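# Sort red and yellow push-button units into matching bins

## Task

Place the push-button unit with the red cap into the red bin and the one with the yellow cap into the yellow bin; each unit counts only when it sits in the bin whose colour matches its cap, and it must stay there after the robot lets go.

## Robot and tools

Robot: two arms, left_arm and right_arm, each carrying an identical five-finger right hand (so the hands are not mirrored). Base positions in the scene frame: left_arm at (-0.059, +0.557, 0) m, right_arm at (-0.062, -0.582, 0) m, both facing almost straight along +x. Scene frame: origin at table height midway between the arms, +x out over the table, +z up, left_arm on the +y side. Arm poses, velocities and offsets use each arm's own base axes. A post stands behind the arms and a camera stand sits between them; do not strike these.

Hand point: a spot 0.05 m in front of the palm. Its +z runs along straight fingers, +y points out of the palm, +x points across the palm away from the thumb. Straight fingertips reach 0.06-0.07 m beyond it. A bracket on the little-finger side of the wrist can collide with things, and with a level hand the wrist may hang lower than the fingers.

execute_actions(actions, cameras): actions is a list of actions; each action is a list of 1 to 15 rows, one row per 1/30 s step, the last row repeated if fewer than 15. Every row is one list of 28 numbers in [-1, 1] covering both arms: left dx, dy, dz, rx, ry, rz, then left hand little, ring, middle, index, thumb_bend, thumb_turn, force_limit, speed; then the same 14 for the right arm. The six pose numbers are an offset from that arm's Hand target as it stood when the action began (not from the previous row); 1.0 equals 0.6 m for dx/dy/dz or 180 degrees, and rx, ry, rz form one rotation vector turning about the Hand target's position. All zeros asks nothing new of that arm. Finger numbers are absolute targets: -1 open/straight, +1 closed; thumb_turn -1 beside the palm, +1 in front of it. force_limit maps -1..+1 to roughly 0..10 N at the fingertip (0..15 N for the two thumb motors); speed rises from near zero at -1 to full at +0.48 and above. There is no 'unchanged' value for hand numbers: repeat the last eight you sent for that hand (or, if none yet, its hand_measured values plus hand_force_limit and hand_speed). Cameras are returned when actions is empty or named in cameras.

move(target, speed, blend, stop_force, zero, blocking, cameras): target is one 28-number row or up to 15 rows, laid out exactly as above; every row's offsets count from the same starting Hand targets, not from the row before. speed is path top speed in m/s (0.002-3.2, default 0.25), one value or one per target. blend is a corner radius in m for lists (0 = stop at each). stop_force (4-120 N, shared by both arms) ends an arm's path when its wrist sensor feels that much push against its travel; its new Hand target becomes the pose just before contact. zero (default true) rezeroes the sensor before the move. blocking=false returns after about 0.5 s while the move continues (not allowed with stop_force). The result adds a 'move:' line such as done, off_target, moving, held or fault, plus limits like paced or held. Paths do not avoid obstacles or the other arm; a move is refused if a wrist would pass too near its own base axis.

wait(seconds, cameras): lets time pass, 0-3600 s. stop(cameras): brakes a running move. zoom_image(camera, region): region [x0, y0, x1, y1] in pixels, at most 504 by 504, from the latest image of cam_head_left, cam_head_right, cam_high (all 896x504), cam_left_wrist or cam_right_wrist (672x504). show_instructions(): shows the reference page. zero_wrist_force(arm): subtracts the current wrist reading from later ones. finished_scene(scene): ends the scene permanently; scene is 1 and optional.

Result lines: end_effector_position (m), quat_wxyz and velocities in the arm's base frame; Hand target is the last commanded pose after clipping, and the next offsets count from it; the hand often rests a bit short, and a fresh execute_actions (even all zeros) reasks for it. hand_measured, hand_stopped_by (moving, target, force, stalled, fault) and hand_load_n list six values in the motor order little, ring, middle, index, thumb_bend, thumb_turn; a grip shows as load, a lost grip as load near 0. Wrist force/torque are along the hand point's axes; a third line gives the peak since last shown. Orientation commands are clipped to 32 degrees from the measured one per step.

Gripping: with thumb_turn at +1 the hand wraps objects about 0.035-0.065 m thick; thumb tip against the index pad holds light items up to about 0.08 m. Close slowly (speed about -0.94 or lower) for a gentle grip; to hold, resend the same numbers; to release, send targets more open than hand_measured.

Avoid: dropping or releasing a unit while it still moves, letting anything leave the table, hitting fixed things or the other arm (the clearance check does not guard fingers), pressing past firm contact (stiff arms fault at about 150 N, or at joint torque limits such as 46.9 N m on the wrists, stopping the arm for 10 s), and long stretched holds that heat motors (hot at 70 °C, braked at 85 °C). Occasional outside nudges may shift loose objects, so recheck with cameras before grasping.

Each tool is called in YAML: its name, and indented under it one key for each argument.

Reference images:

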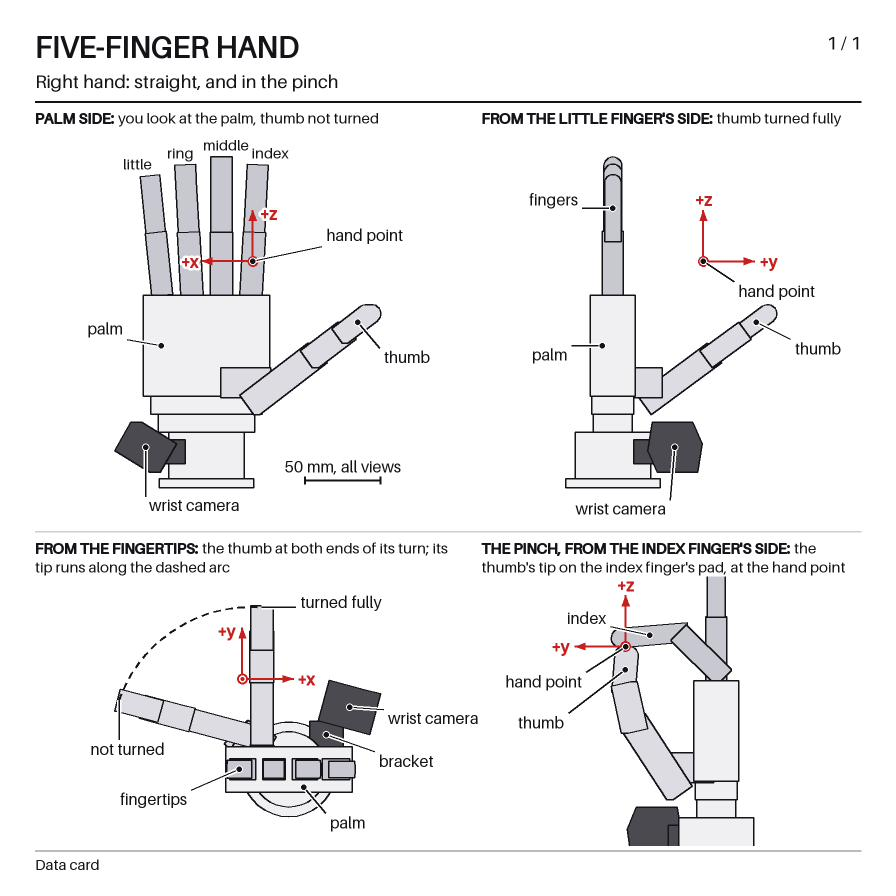

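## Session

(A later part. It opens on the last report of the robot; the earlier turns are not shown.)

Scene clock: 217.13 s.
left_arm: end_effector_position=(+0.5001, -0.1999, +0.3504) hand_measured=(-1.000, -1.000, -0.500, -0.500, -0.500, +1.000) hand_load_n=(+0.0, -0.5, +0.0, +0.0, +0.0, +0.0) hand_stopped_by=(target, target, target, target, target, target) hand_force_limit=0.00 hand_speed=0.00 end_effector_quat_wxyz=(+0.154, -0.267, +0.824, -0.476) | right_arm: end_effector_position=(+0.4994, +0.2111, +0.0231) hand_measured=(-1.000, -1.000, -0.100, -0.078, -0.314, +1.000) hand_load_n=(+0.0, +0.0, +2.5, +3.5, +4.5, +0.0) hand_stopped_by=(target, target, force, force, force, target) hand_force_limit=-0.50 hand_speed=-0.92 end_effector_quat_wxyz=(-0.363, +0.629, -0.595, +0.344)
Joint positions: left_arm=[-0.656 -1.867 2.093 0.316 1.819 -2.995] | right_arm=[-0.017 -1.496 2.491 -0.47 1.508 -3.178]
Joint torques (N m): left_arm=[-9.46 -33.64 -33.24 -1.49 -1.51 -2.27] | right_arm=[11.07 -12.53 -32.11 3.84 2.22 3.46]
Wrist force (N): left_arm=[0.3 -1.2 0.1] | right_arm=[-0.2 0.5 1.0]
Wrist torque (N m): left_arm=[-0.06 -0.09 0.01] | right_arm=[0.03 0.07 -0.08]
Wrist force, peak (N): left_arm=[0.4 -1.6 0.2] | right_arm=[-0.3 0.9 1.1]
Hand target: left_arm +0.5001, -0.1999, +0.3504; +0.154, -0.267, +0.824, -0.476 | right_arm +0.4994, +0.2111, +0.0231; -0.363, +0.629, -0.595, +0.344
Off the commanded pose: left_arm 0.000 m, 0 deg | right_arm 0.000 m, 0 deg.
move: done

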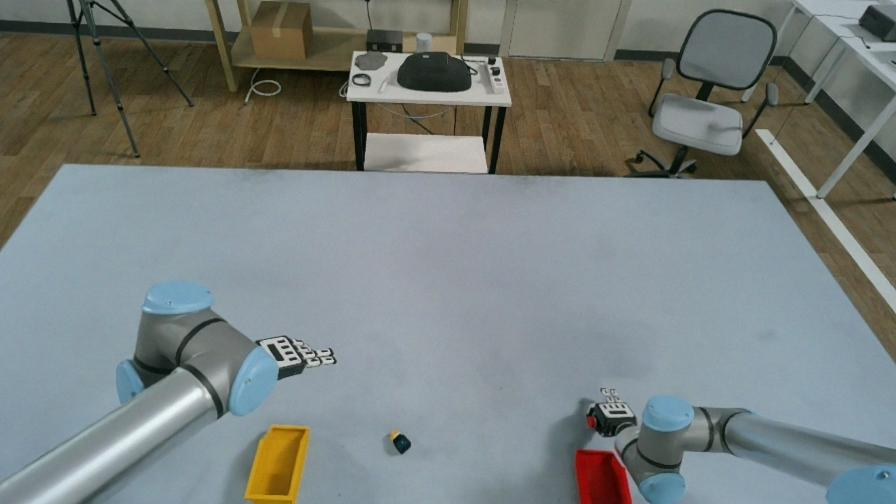

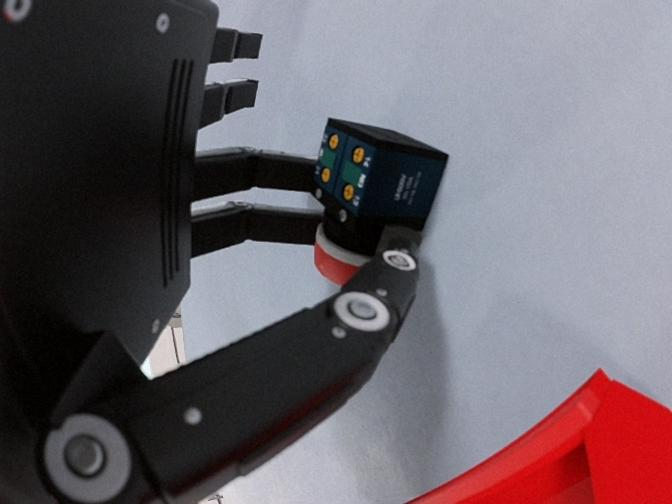

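move:
  target:
    - [0,0,0,0,0,0,-1,-1,-0.5,-0.5,-0.5,1,0,0,0,0,0.178,0,0,0,-1,-1,0,0,-0.05,1,-0.5,-0.92]
    - [0,0,0,0,0,0,-1,-1,-0.5,-0.5,-0.5,1,0,0,-0.2157,0.0707,0.178,-0.003,0.0555,-0.0194,-1,-1,0,0,-0.05,1,-0.5,-0.92]
    - [0,0,0,0,0,0,-1,-1,-0.5,-0.5,-0.5,1,0,0,-0.2157,0.0707,0.136,-0.003,0.0555,-0.0194,-1,-1,0,0,-0.05,1,-0.5,-0.92]
  speed: [0.08,0.12,0.08]
  blend: [0.02,0.01,0]
  cameras: ["cam_head_left","cam_high","cam_head_right","cam_right_wrist"]

zoom_image:
  camera: "cam_head_left"
  region: [560, 434, 630, 504]

zoom_image:
  camera: "cam_high"
  region: [190, 170, 290, 270]

zoom_image:
  camera: "cam_head_right"
  region: [550, 434, 620, 504]

Scene clock: 224.20 s.
left_arm: end_effector_position=(+0.5001, -0.1999, +0.3504) hand_measured=(-1.000, -1.000, -0.500, -0.500, -0.500, +1.000) hand_load_n=(+0.0, +0.0, +0.0, +0.0, +0.0, +0.0) hand_stopped_by=(target, target, target, target, target, target) hand_force_limit=0.00 hand_speed=0.00 end_effector_quat_wxyz=(+0.154, -0.267, +0.824, -0.476) | right_arm: end_effector_position=(+0.3700, +0.2535, +0.1049) hand_measured=(-1.000, -1.000, -0.100, -0.078, -0.314, +1.000) hand_load_n=(+0.0, +0.0, +2.5, +3.5, +4.5, +0.0) hand_stopped_by=(target, target, force, force, force, target) hand_force_limit=-0.50 hand_speed=-0.92 end_effector_quat_wxyz=(-0.297, +0.640, -0.642, +0.301)
Joint positions: left_arm=[-0.656 -1.867 2.093 0.316 1.819 -2.995] | right_arm=[0.222 -1.75 2.454 0.007 1.747 -2.998]
Joint torques (N m): left_arm=[-10.99 -34.23 -32.79 -1.34 -1.23 -2.55] | right_arm=[13.98 -3.38 -20.48 -2.92 3.09 4.13]
Wrist force (N): left_arm=[0.3 -1.1 0.2] | right_arm=[0.4 0.3 0.9]
Wrist torque (N m): left_arm=[-0.04 -0.11 0.03] | right_arm=[0.02 0.01 -0.04]
Wrist force, peak (N): left_arm=[0.4 -1.6 0.2] | right_arm=[-0.3 1.4 1.4]
Hand target: left_arm +0.5001, -0.1999, +0.3504; +0.154, -0.267, +0.824, -0.476 | right_arm +0.3700, +0.2535, +0.1047; -0.297, +0.640, -0.642, +0.301
Off the commanded pose: left_arm 0.000 m, 0 deg | right_arm 0.000 m, 0 deg.
move: done
Images, in order (width x height): cam_head_left 896x504, cam_head_right 896x504, cam_high 896x504, cam_right_wrist 672x504.

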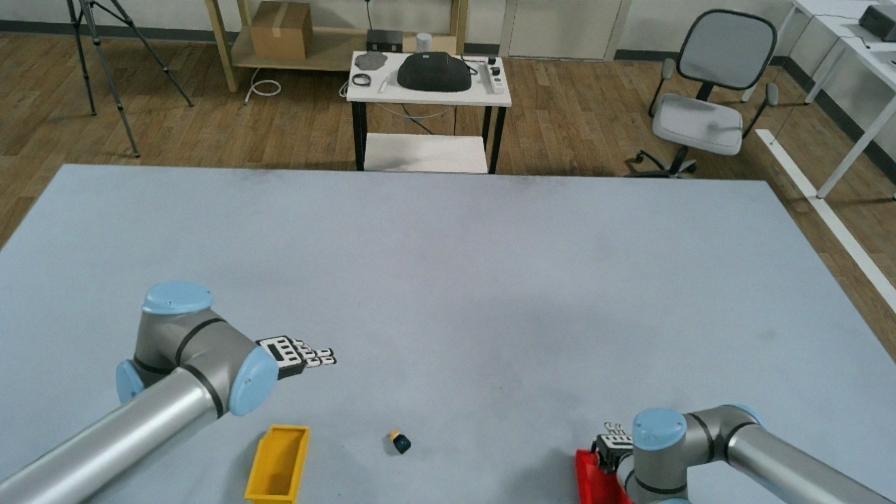

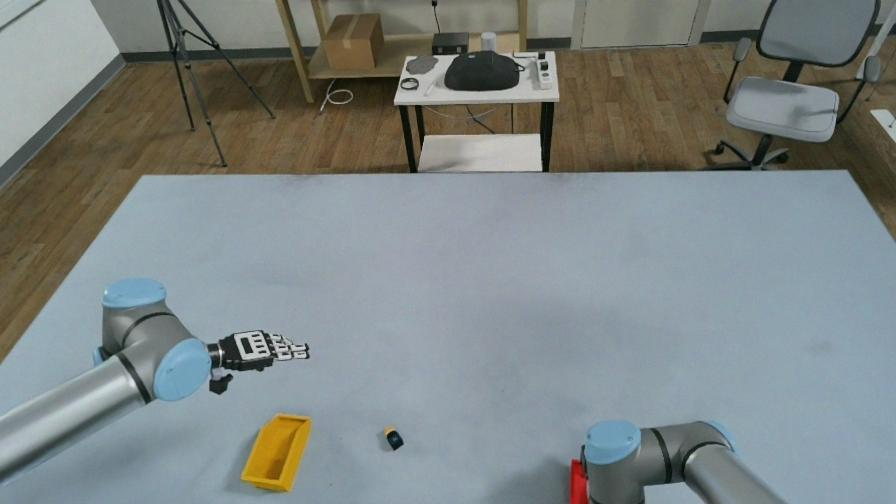

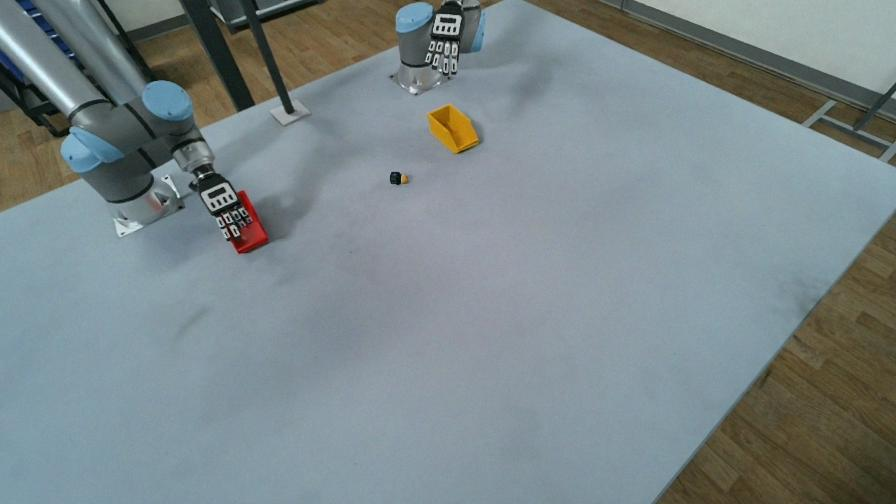

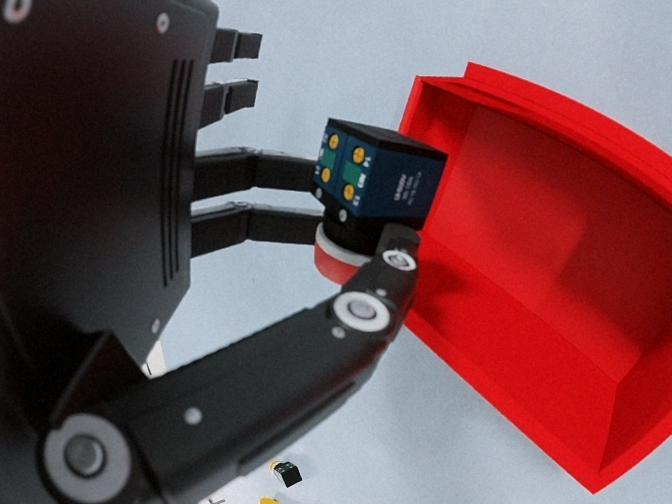

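Scaled by 7.200 from the camera's image (finer frame: 1280x720).

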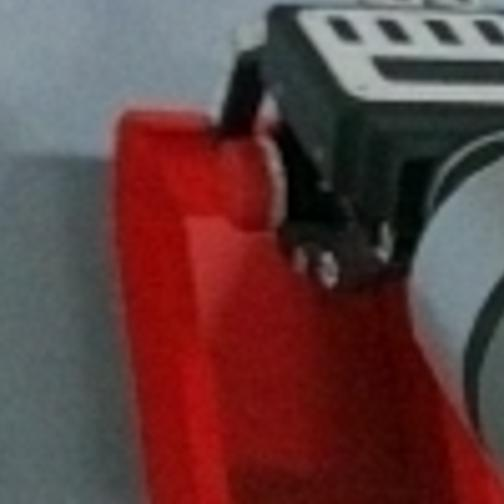

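Scaled by 5.040 from the camera's image (finer frame: 1280x720).

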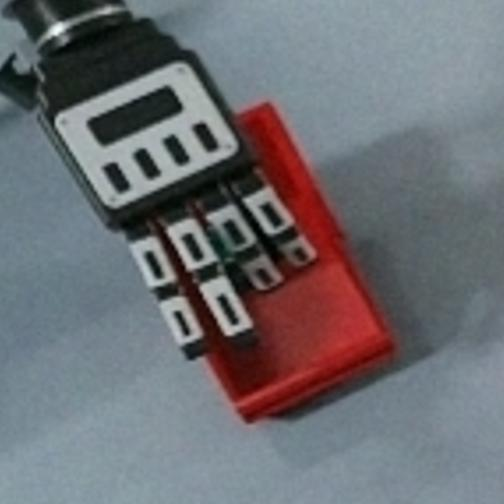

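Scaled by 7.200 from the camera's image (finer frame: 1280x720).

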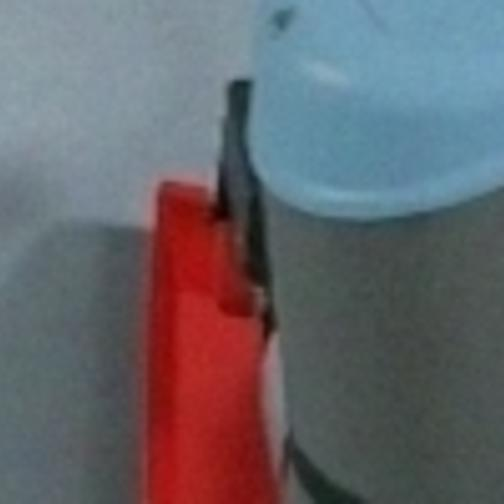

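move:
  target: [0,0,0,0,0,0,-1,-1,-0.5,-0.5,-0.5,1,0,0,0,0.002,-0.087,0,0,0,-1,-1,0,0,-0.05,1,-0.5,-0.92]
  speed: 0.03
  stop_force: 5
  cameras: ["cam_head_left","cam_high","cam_right_wrist"]

zoom_image:
  camera: "cam_head_left"
  region: [560, 434, 630, 504]

zoom_image:
  camera: "cam_high"
  region: [190, 170, 290, 270]

Scene clock: 229.60 s.
left_arm: end_effector_position=(+0.5001, -0.1999, +0.3504) hand_measured=(-1.000, -1.000, -0.500, -0.500, -0.500, +1.000) hand_load_n=(+0.0, +0.0, +0.0, +0.0, +0.0, +0.0) hand_stopped_by=(target, target, target, target, target, target) hand_force_limit=0.00 hand_speed=0.00 end_effector_quat_wxyz=(+0.154, -0.267, +0.824, -0.476) | right_arm: end_effector_position=(+0.3700, +0.2547, +0.0525) hand_measured=(-1.000, -1.000, -0.100, -0.078, -0.314, +1.000) hand_load_n=(+0.0, +0.0, +2.5, +4.0, +4.5, +0.0) hand_stopped_by=(target, target, force, force, force, target) hand_force_limit=-0.50 hand_speed=-0.92 end_effector_quat_wxyz=(-0.297, +0.640, -0.642, +0.301)
Joint positions: left_arm=[-0.656 -1.867 2.093 0.316 1.819 -2.995] | right_arm=[0.227 -1.65 2.503 -0.141 1.751 -2.995]
Joint torques (N m): left_arm=[-9.4 -32.64 -32.6 -1.78 -1 -2.12] | right_arm=[10.8 -2.88 -16.52 -2.9 2.71 3.76]
Wrist force (N): left_arm=[0.4 -1.1 0.1] | right_arm=[0.1 0.4 1.1]
Wrist torque (N m): left_arm=[-0.04 -0.12 0.03] | right_arm=[0.04 0.07 -0.04]
Wrist force, peak (N): left_arm=[0.5 -1.6 0.3] | right_arm=[0.6 0.3 1.2]
Hand target: left_arm +0.5001, -0.1999, +0.3504; +0.154, -0.267, +0.824, -0.476 | right_arm +0.3700, +0.2547, +0.0525; -0.297, +0.640, -0.642, +0.301
Off the commanded pose: left_arm 0.000 m, 0 deg | right_arm 0.000 m, 0 deg.
move: done

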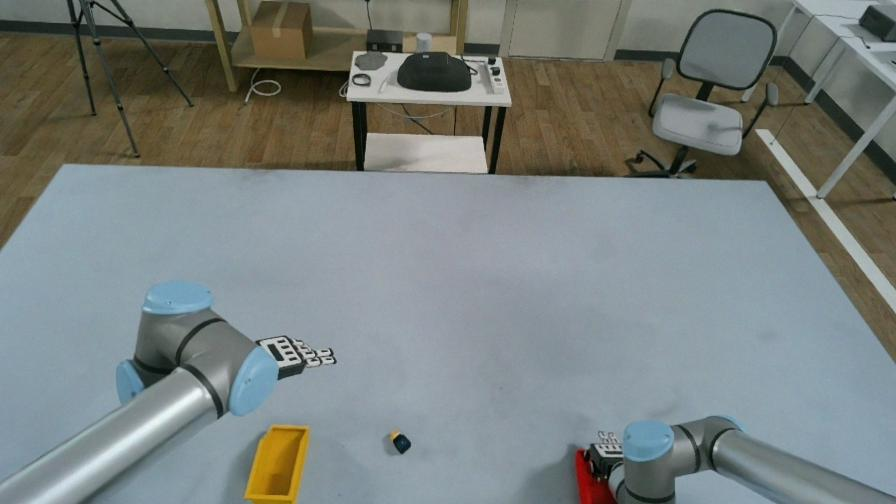

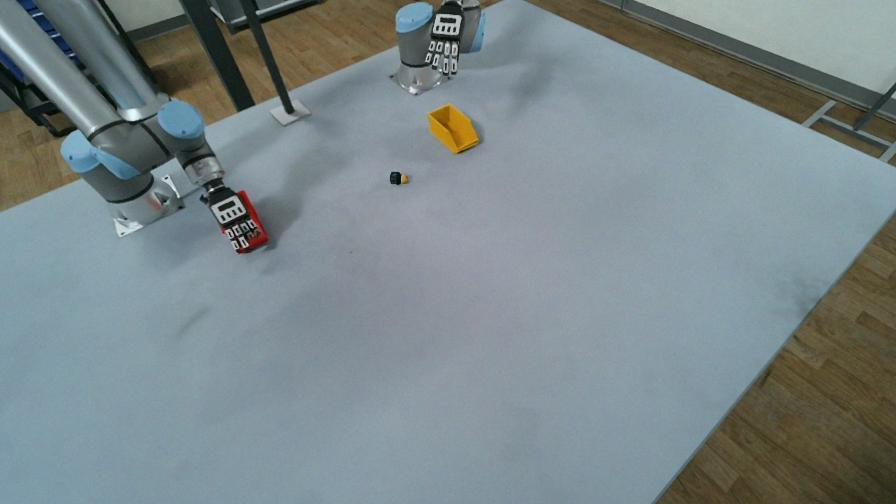

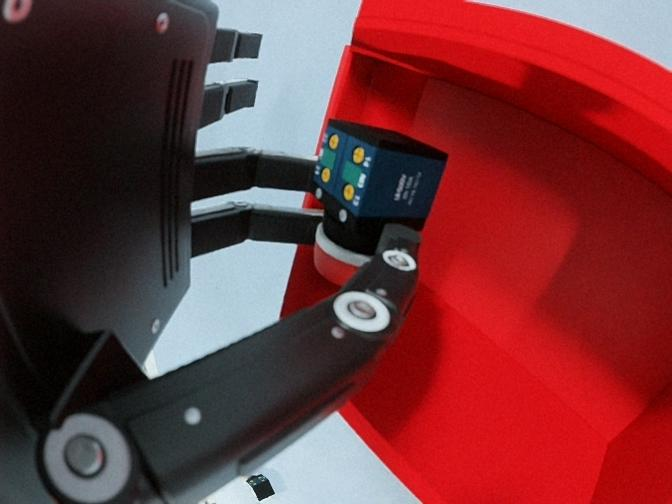

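Scaled by 7.200 from the camera's image (finer frame: 1280x720).

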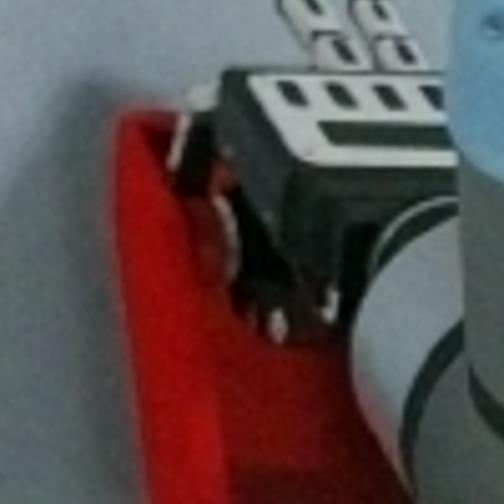

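Scaled by 5.040 from the camera's image (finer frame: 1280x720).

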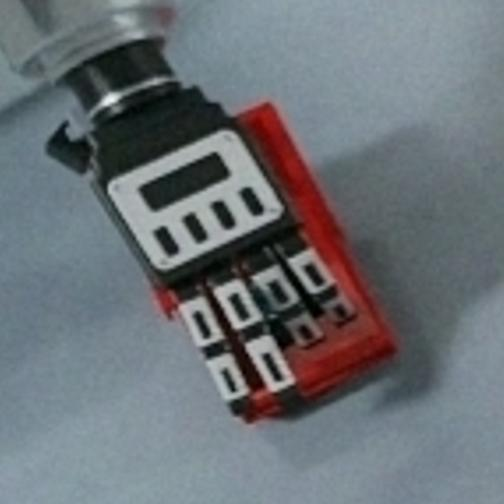

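move:
  target:
    - [0,0,0,0,0,0,-1,-1,-0.5,-0.5,-0.5,1,0,0,0,-0.005,0,0,0,0,-1,-1,0,0,-0.05,1,-0.5,-0.92]
    - [0,0,0,0,0,0,-1,-1,-0.5,-0.5,-0.5,1,0,0,0,-0.005,-0.055,0,0,0,-1,-1,0,0,-0.05,1,-0.5,-0.92]
  speed: [0.02,0.01]
  stop_force: 4
  cameras: ["cam_head_left","cam_high","cam_right_wrist"]

zoom_image:
  camera: "cam_head_left"
  region: [560, 434, 630, 504]

zoom_image:
  camera: "cam_high"
  region: [190, 170, 290, 270]

Scene clock: 239.50 s.
left_arm: end_effector_position=(+0.5001, -0.1999, +0.3504) hand_measured=(-1.000, -1.000, -0.500, -0.500, -0.500, +1.000) hand_load_n=(+0.0, +0.0, +0.0, +0.0, +0.0, +0.0) hand_stopped_by=(target, target, target, target, target, target) hand_force_limit=0.00 hand_speed=0.00 end_effector_quat_wxyz=(+0.154, -0.267, +0.824, -0.476) | right_arm: end_effector_position=(+0.3700, +0.2517, +0.0302) hand_measured=(-1.000, -1.000, -0.100, -0.078, -0.314, +1.000) hand_load_n=(+0.0, +0.0, +3.0, +3.5, +5.0, +0.0) hand_stopped_by=(target, target, force, force, force, target) hand_force_limit=-0.50 hand_speed=-0.92 end_effector_quat_wxyz=(-0.297, +0.640, -0.642, +0.301)
Joint positions: left_arm=[-0.656 -1.867 2.093 0.316 1.819 -2.995] | right_arm=[0.215 -1.607 2.525 -0.208 1.742 -3.002]
Joint torques (N m): left_arm=[-9.88 -31.16 -33.11 -1.26 -1 -2.24] | right_arm=[-1.77 -31.48 -35.03 4.71 -2.4 -2.5]
Wrist force (N): left_arm=[0.4 -1.1 0.3] | right_arm=[0.5 0.3 0.6]
Wrist torque (N m): left_arm=[-0.06 -0.13 0.03] | right_arm=[0.07 0.02 0.16]
Wrist force, peak (N): left_arm=[0.4 -1.6 0.1] | right_arm=[0.1 -4.5 -4.2]
Hand target: left_arm +0.5001, -0.1999, +0.3504; +0.154, -0.267, +0.824, -0.476 | right_arm +0.3700, +0.2517, +0.0302; -0.297, +0.640, -0.642, +0.301 (not the last commanded pose)
Off the commanded pose: left_arm 0.000 m, 0 deg | right_arm 0.011 m, 0 deg.
move: contact (right_arm); path passed 1 of 2 targets

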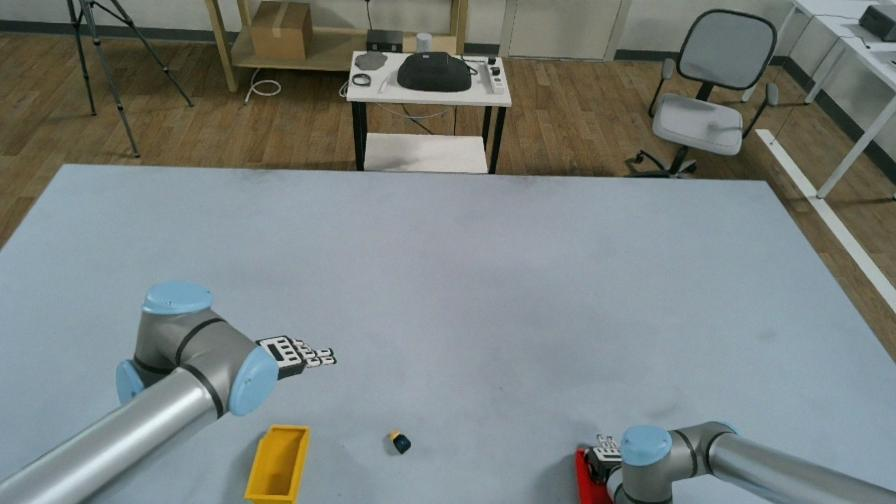

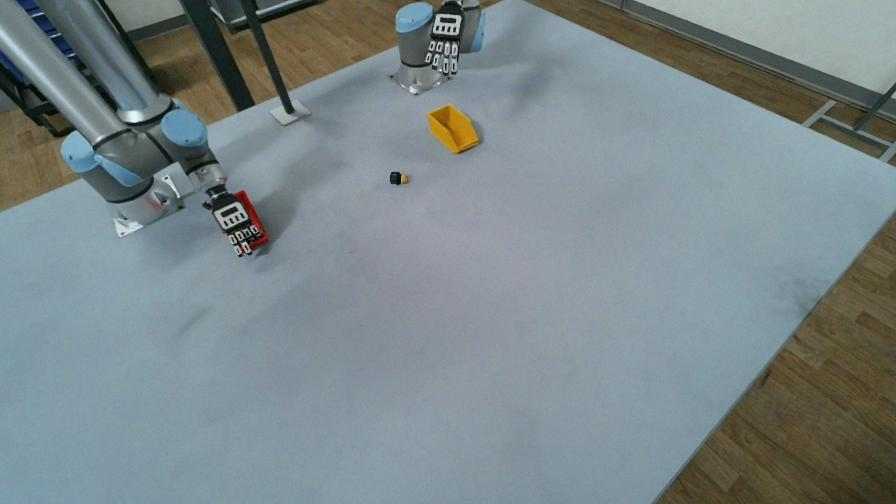

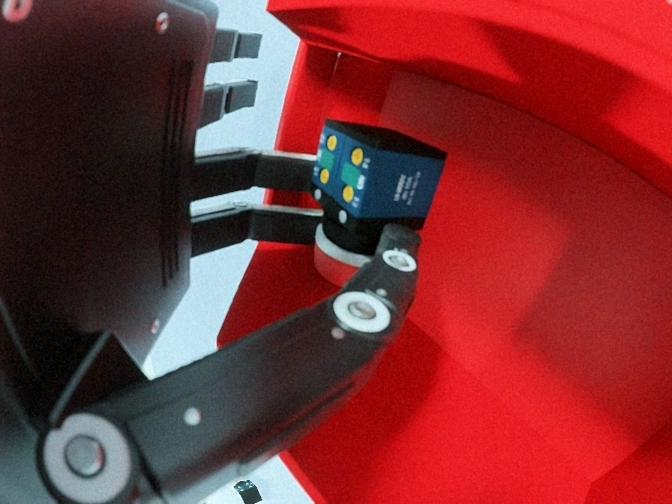

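Scaled by 7.200 from the camera's image (finer frame: 1280x720).

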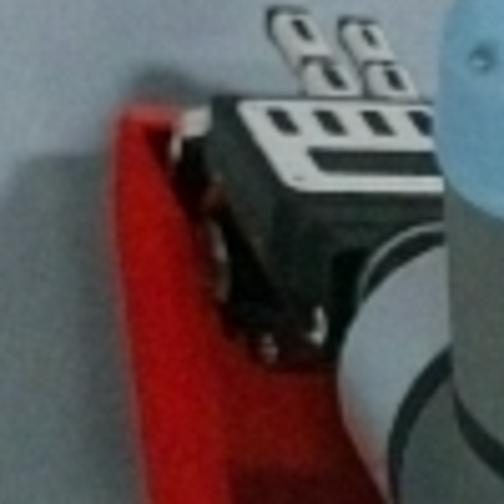

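Scaled by 5.040 from the camera's image (finer frame: 1280x720).

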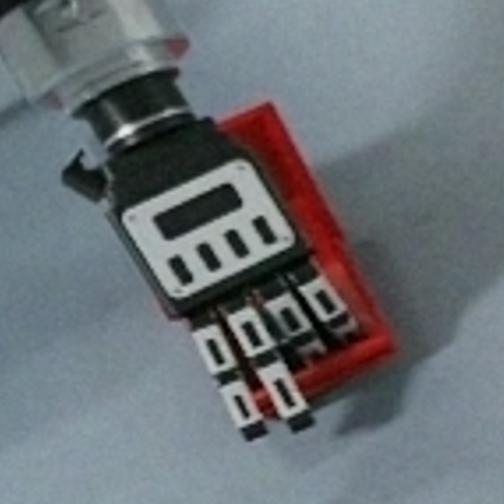

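move:
  target: [0,0,0,0,0,0,-1,-1,-0.5,-0.5,-0.5,1,0,0,0,0,-0.0037,-0.0003,-0.0389,0,-1,-1,0,0,-0.05,1,-0.5,-0.92]
  speed: 0.04

move:
  target: [0,0,0,0,0,0,-1,-1,-0.5,-0.5,-0.5,1,0,0,0,0,0,0,0,0,-1,-1,-0.22,-0.2,-0.6,1,-0.5,-0.92]
  cameras: ["cam_head_left","cam_right_wrist"]

Scene clock: 244.60 s.
left_arm: end_effector_position=(+0.5001, -0.1999, +0.3504) hand_measured=(-1.000, -1.000, -0.500, -0.500, -0.500, +1.000) hand_load_n=(+0.0, +0.0, +0.0, +0.0, +0.0, +0.0) hand_stopped_by=(target, target, target, target, target, target) hand_force_limit=0.00 hand_speed=0.00 end_effector_quat_wxyz=(+0.154, -0.267, +0.824, -0.476) | right_arm: end_effector_position=(+0.3700, +0.2517, +0.0280) hand_measured=(-1.000, -1.000, -0.100, -0.078, -0.314, +1.000) hand_load_n=(+0.0, +0.0, +2.5, +3.0, +5.0, +0.0) hand_stopped_by=(target, target, force, force, force, target) hand_force_limit=-0.50 hand_speed=-0.92 end_effector_quat_wxyz=(-0.335, +0.620, -0.622, +0.340)
Joint positions: left_arm=[-0.656 -1.867 2.093 0.316 1.819 -2.995] | right_arm=[0.24 -1.626 2.588 -0.372 1.779 -3.01]
Joint torques (N m): left_arm=[-9.69 -31.62 -32.58 -1.23 -1.08 -2.07] | right_arm=[11.79 -27.49 -12.02 -2.75 2.8 -2.6]
Wrist force (N): left_arm=[0.3 -1.2 0.2] | right_arm=[0.1 -3.5 -2.9]
Wrist torque (N m): left_arm=[-0.07 -0.11 0.02] | right_arm=[0.10 0.13 0.06]
Wrist force, peak (N): left_arm=[0.4 -1.6 0.2] | right_arm=[-0.1 -3.9 -3.0]
Hand target: left_arm +0.5001, -0.1999, +0.3504; +0.154, -0.267, +0.824, -0.476 | right_arm +0.3700, +0.2517, +0.0279; -0.335, +0.620, -0.622, +0.340
Off the commanded pose: left_arm 0.000 m, 0 deg | right_arm 0.000 m, 0 deg.
move: done

Scene clock: 247.33 s.
left_arm: end_effector_position=(+0.5001, -0.1999, +0.3504) hand_measured=(-1.000, -1.000, -0.500, -0.500, -0.500, +1.000) hand_load_n=(+0.0, +0.0, +0.0, +0.0, +0.0, +0.0) hand_stopped_by=(target, target, target, target, target, target) hand_force_limit=0.00 hand_speed=0.00 end_effector_quat_wxyz=(+0.154, -0.267, +0.824, -0.476) | right_arm: end_effector_position=(+0.3700, +0.2517, +0.0279) hand_measured=(-1.000, -1.000, -0.220, -0.200, -0.600, +1.000) hand_load_n=(+0.0, +0.0, +0.0, +0.0, +0.0, +0.0) hand_stopped_by=(target, target, target, target, target, target) hand_force_limit=-0.50 hand_speed=-0.92 end_effector_quat_wxyz=(-0.335, +0.620, -0.622, +0.340)
Joint positions: left_arm=[-0.656 -1.867 2.093 0.316 1.819 -2.995] | right_arm=[0.24 -1.626 2.588 -0.372 1.779 -3.01]
Joint torques (N m): left_arm=[-8.93 -30.6 -32.31 -1.44 -1.01 -2.2] | right_arm=[11.79 -23.88 -16.83 -2.32 2.74 -2.74]
Wrist force (N): left_arm=[0.5 -1.3 -0.2] | right_arm=[0.0 -0.1 0.6]
Wrist torque (N m): left_arm=[-0.05 -0.12 0.02] | right_arm=[0.03 0.08 0.13]
Wrist force, peak (N): left_arm=[0.7 -1.5 0.1] | right_arm=[0.1 -3.4 -2.9]
Hand target: left_arm +0.5001, -0.1999, +0.3504; +0.154, -0.267, +0.824, -0.476 | right_arm +0.3700, +0.2517, +0.0279; -0.335, +0.620, -0.622, +0.340
Off the commanded pose: left_arm 0.000 m, 0 deg | right_arm 0.000 m, 0 deg.
move: done

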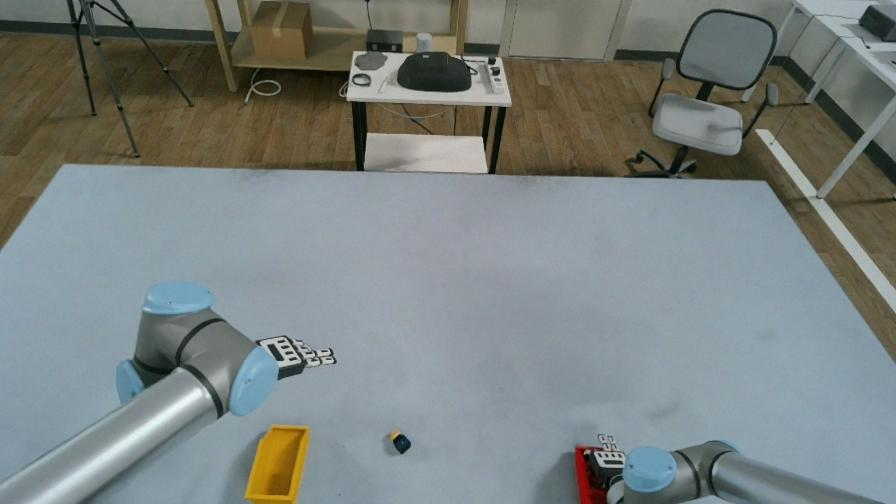

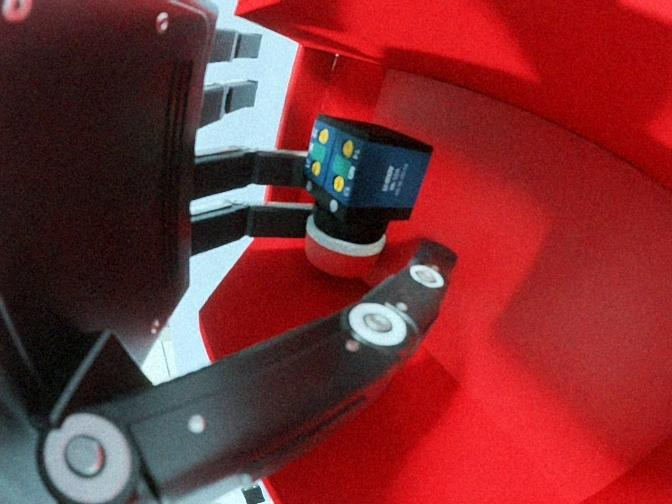

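move:
  target:
    - [0,0,0,0,0,0,-1,-1,-0.5,-0.5,-0.5,1,0,0,0.0067,0,0,0,0,0,-1,-1,-0.22,-0.2,-0.6,1,-0.5,-0.92]
    - [0,0,0,0,0,0,-1,-1,-0.5,-0.5,-0.5,1,0,0,0.0067,0,0.07,0,0,0,-1,-1,-0.22,-0.2,-0.6,1,-0.5,-0.92]
  speed: [0.02,0.05]
  blend: 0.002
  cameras: ["cam_right_wrist","cam_head_left"]

zoom_image:
  camera: "cam_head_left"
  region: [560, 434, 630, 504]

Scene clock: 255.03 s.
left_arm: end_effector_position=(+0.5001, -0.1999, +0.3504) hand_measured=(-1.000, -1.000, -0.500, -0.500, -0.500, +1.000) hand_load_n=(+0.0, +0.0, +0.0, +0.0, +0.0, +0.0) hand_stopped_by=(target, target, target, target, target, target) hand_force_limit=0.00 hand_speed=0.00 end_effector_quat_wxyz=(+0.154, -0.267, +0.824, -0.476) | right_arm: end_effector_position=(+0.3740, +0.2517, +0.0698) hand_measured=(-1.000, -1.000, -0.220, -0.200, -0.600, +1.000) hand_load_n=(+0.0, +0.0, +0.0, +0.0, +0.0, +0.0) hand_stopped_by=(target, target, target, target, target, target) hand_force_limit=-0.50 hand_speed=-0.92 end_effector_quat_wxyz=(-0.335, +0.620, -0.622, +0.340)
Joint positions: left_arm=[-0.656 -1.867 2.093 0.316 1.819 -2.995] | right_arm=[0.236 -1.719 2.547 -0.239 1.776 -3.013]
Joint torques (N m): left_arm=[-8.71 -31.65 -32.95 -1.6 -0.92 -1.86] | right_arm=[-8.3 -22.47 -37.72 4.82 -2.54 -2.41]
Wrist force (N): left_arm=[0.4 -1.1 0.1] | right_arm=[0.3 -0.3 0.5]
Wrist torque (N m): left_arm=[-0.04 -0.12 0.03] | right_arm=[-0.01 0.00 0.12]
Wrist force, peak (N): left_arm=[0.3 -1.5 0.3] | right_arm=[0.2 0.1 1.0]
Hand target: left_arm +0.5001, -0.1999, +0.3504; +0.154, -0.267, +0.824, -0.476 | right_arm +0.3740, +0.2517, +0.0699; -0.335, +0.620, -0.622, +0.340
Off the commanded pose: left_arm 0.000 m, 0 deg | right_arm 0.000 m, 0 deg.
move: done
Images, in order (width x height): cam_head_left 896x504, cam_right_wrist 672x504.

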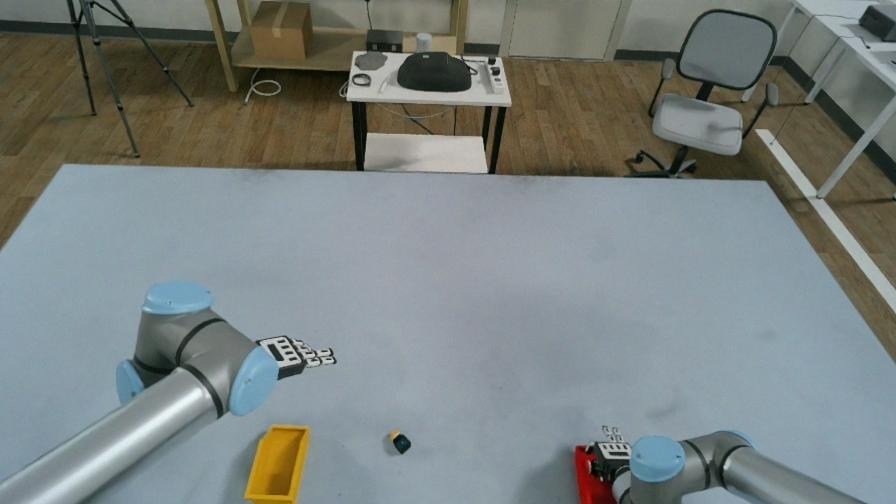

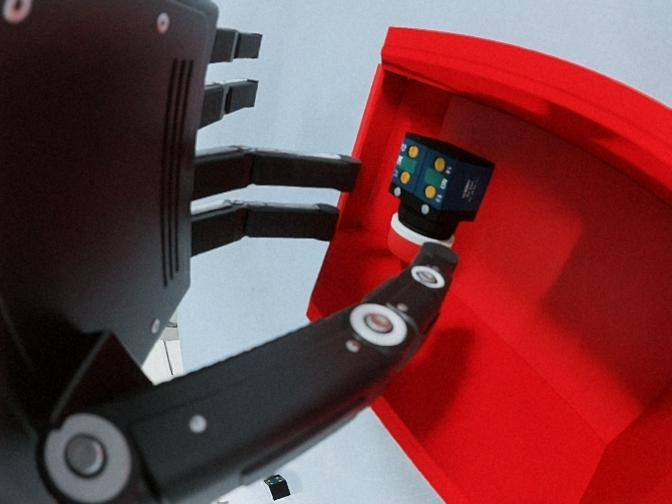

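Scaled by 7.200 from the camera's image (finer frame: 1280x720).

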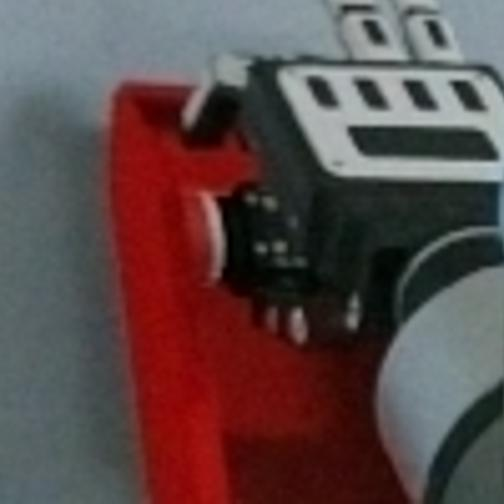

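move:
  target: [-0.065,-0.397,-0.367,0,0,0.0311,-1,-1,-0.5,-0.5,-0.5,1,0,0,0,0,0.3,0,0,0,-1,-1,-0.22,-0.2,-0.6,1,-0.5,-0.92]
  speed: 0.15
  cameras: ["all"]

zoom_image:
  camera: "cam_head_left"
  region: [340, 390, 440, 480]

zoom_image:
  camera: "cam_high"
  region: [350, 120, 450, 220]

Scene clock: 258.77 s.
left_arm: end_effector_position=(+0.4611, -0.4380, +0.1303) hand_measured=(-1.000, -1.000, -0.500, -0.500, -0.500, +1.000) hand_load_n=(+0.0, +0.0, +0.0, +0.0, +0.0, +0.0) hand_stopped_by=(target, target, target, target, target, target) hand_force_limit=0.00 hand_speed=0.00 end_effector_quat_wxyz=(+0.177, -0.307, +0.810, -0.468) | right_arm: end_effector_position=(+0.3740, +0.2517, +0.2498) hand_measured=(-1.000, -1.000, -0.220, -0.200, -0.600, +1.000) hand_load_n=(+0.0, +0.0, +0.0, +0.0, +0.0, +0.0) hand_stopped_by=(target, target, target, target, target, target) hand_force_limit=-0.50 hand_speed=-0.92 end_effector_quat_wxyz=(-0.335, +0.620, -0.622, +0.340)
Joint positions: left_arm=[-1.205 -1.526 2.241 -0.163 1.262 -3.327] | right_arm=[0.236 -1.973 2.328 0.234 1.776 -3.013]
Joint torques (N m): left_arm=[-11.7 -18.61 -40.14 -1.76 -2.78 -2.42] | right_arm=[-10.75 -19.18 -46.66 4.91 -2.55 -2.34]
Wrist force (N): left_arm=[0.0 -1.0 0.8] | right_arm=[0.5 0.0 0.2]
Wrist torque (N m): left_arm=[-0.02 0.03 0.01] | right_arm=[0.04 0.01 0.15]
Wrist force, peak (N): left_arm=[0.5 -0.7 1.6] | right_arm=[0.5 -0.2 0.5]
Hand target: left_arm +0.4611, -0.4381, +0.1302; +0.177, -0.307, +0.810, -0.468 | right_arm +0.3740, +0.2517, +0.2499; -0.335, +0.620, -0.622, +0.340
Off the commanded pose: left_arm 0.000 m, 0 deg | right_arm 0.000 m, 0 deg.
move: done

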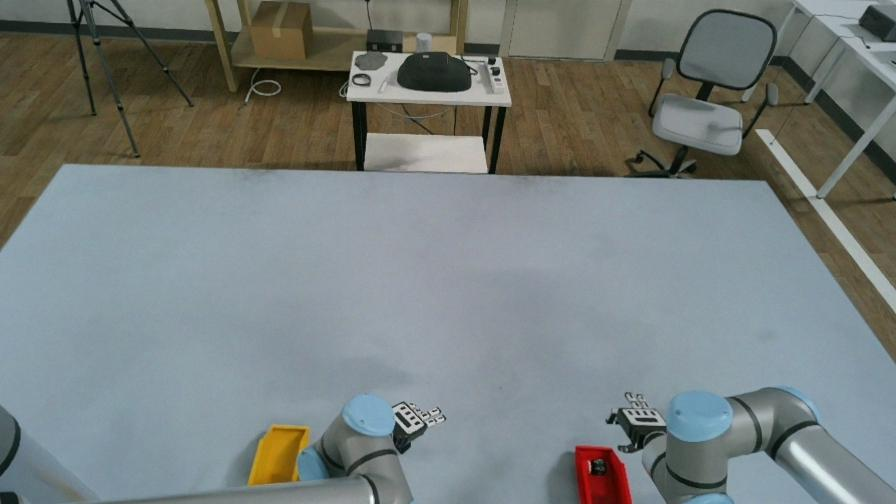

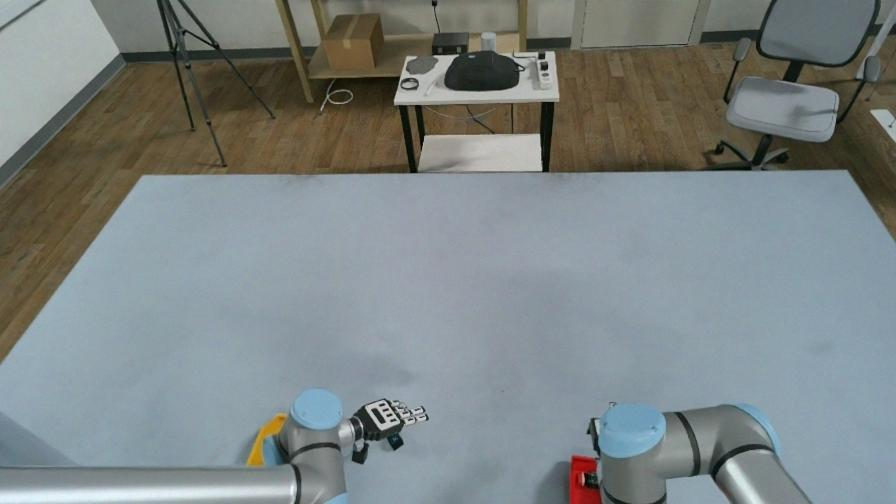

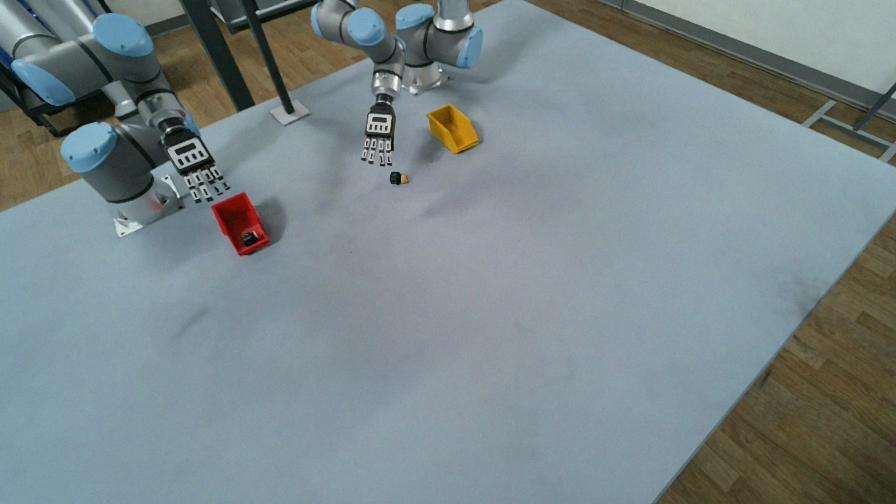

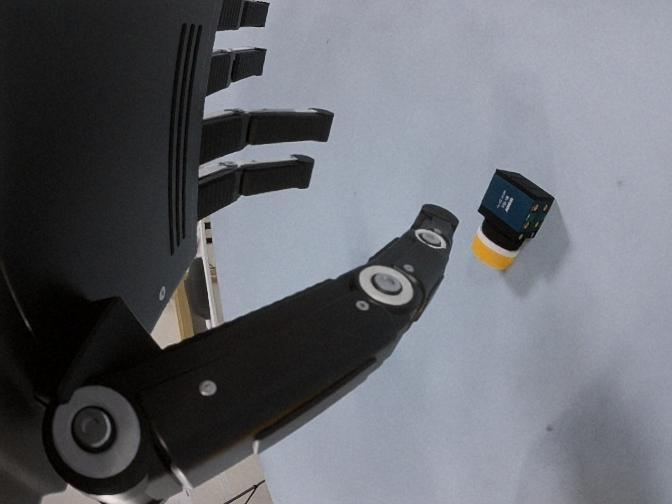

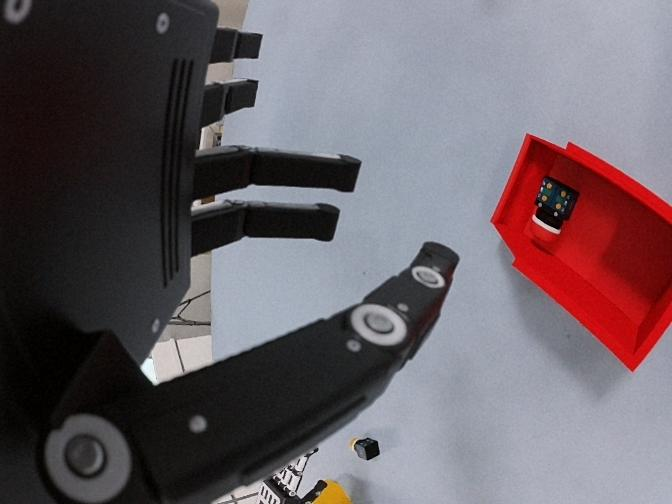

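Scaled by 5.040 from the camera's image (finer frame: 1280x720).

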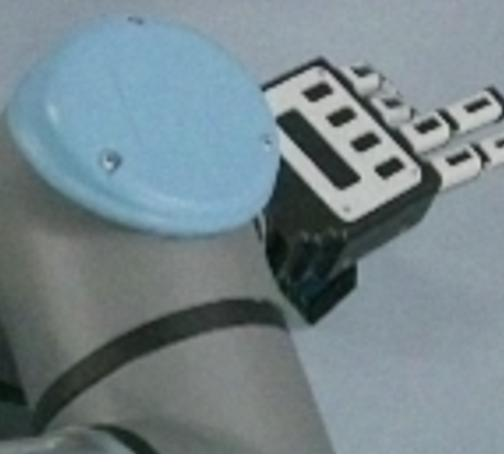

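Scaled by 5.040 from the camera's image (finer frame: 1280x720).

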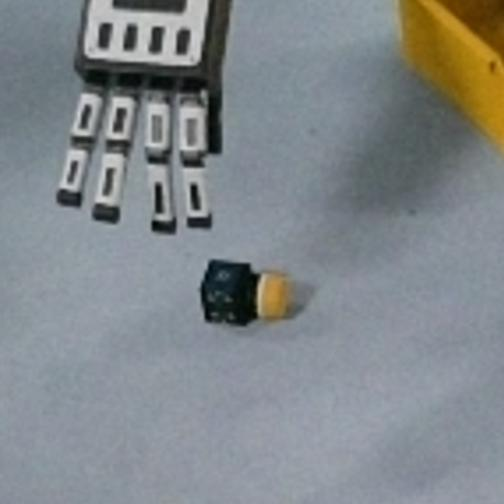

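zoom_image:
  camera: "cam_head_right"
  region: [340, 380, 440, 480]

zoom_image:
  camera: "cam_left_wrist"
  region: [400, 120, 600, 320]

Scaled by 5.040 from the camera's image (finer frame: 1280x720).

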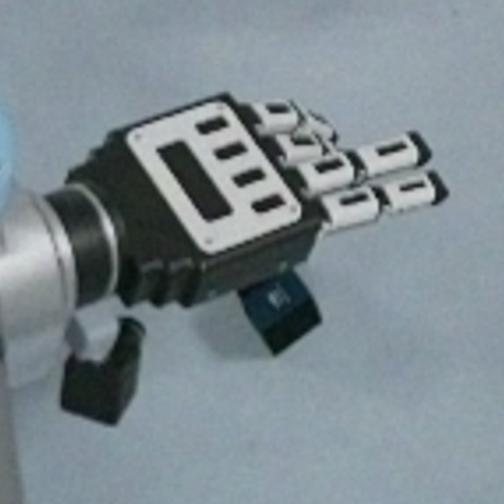

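Scaled by 2.520 from the camera's image (finer frame: 960x720).

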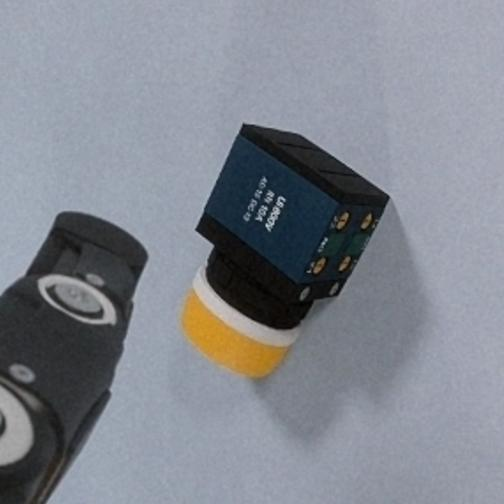

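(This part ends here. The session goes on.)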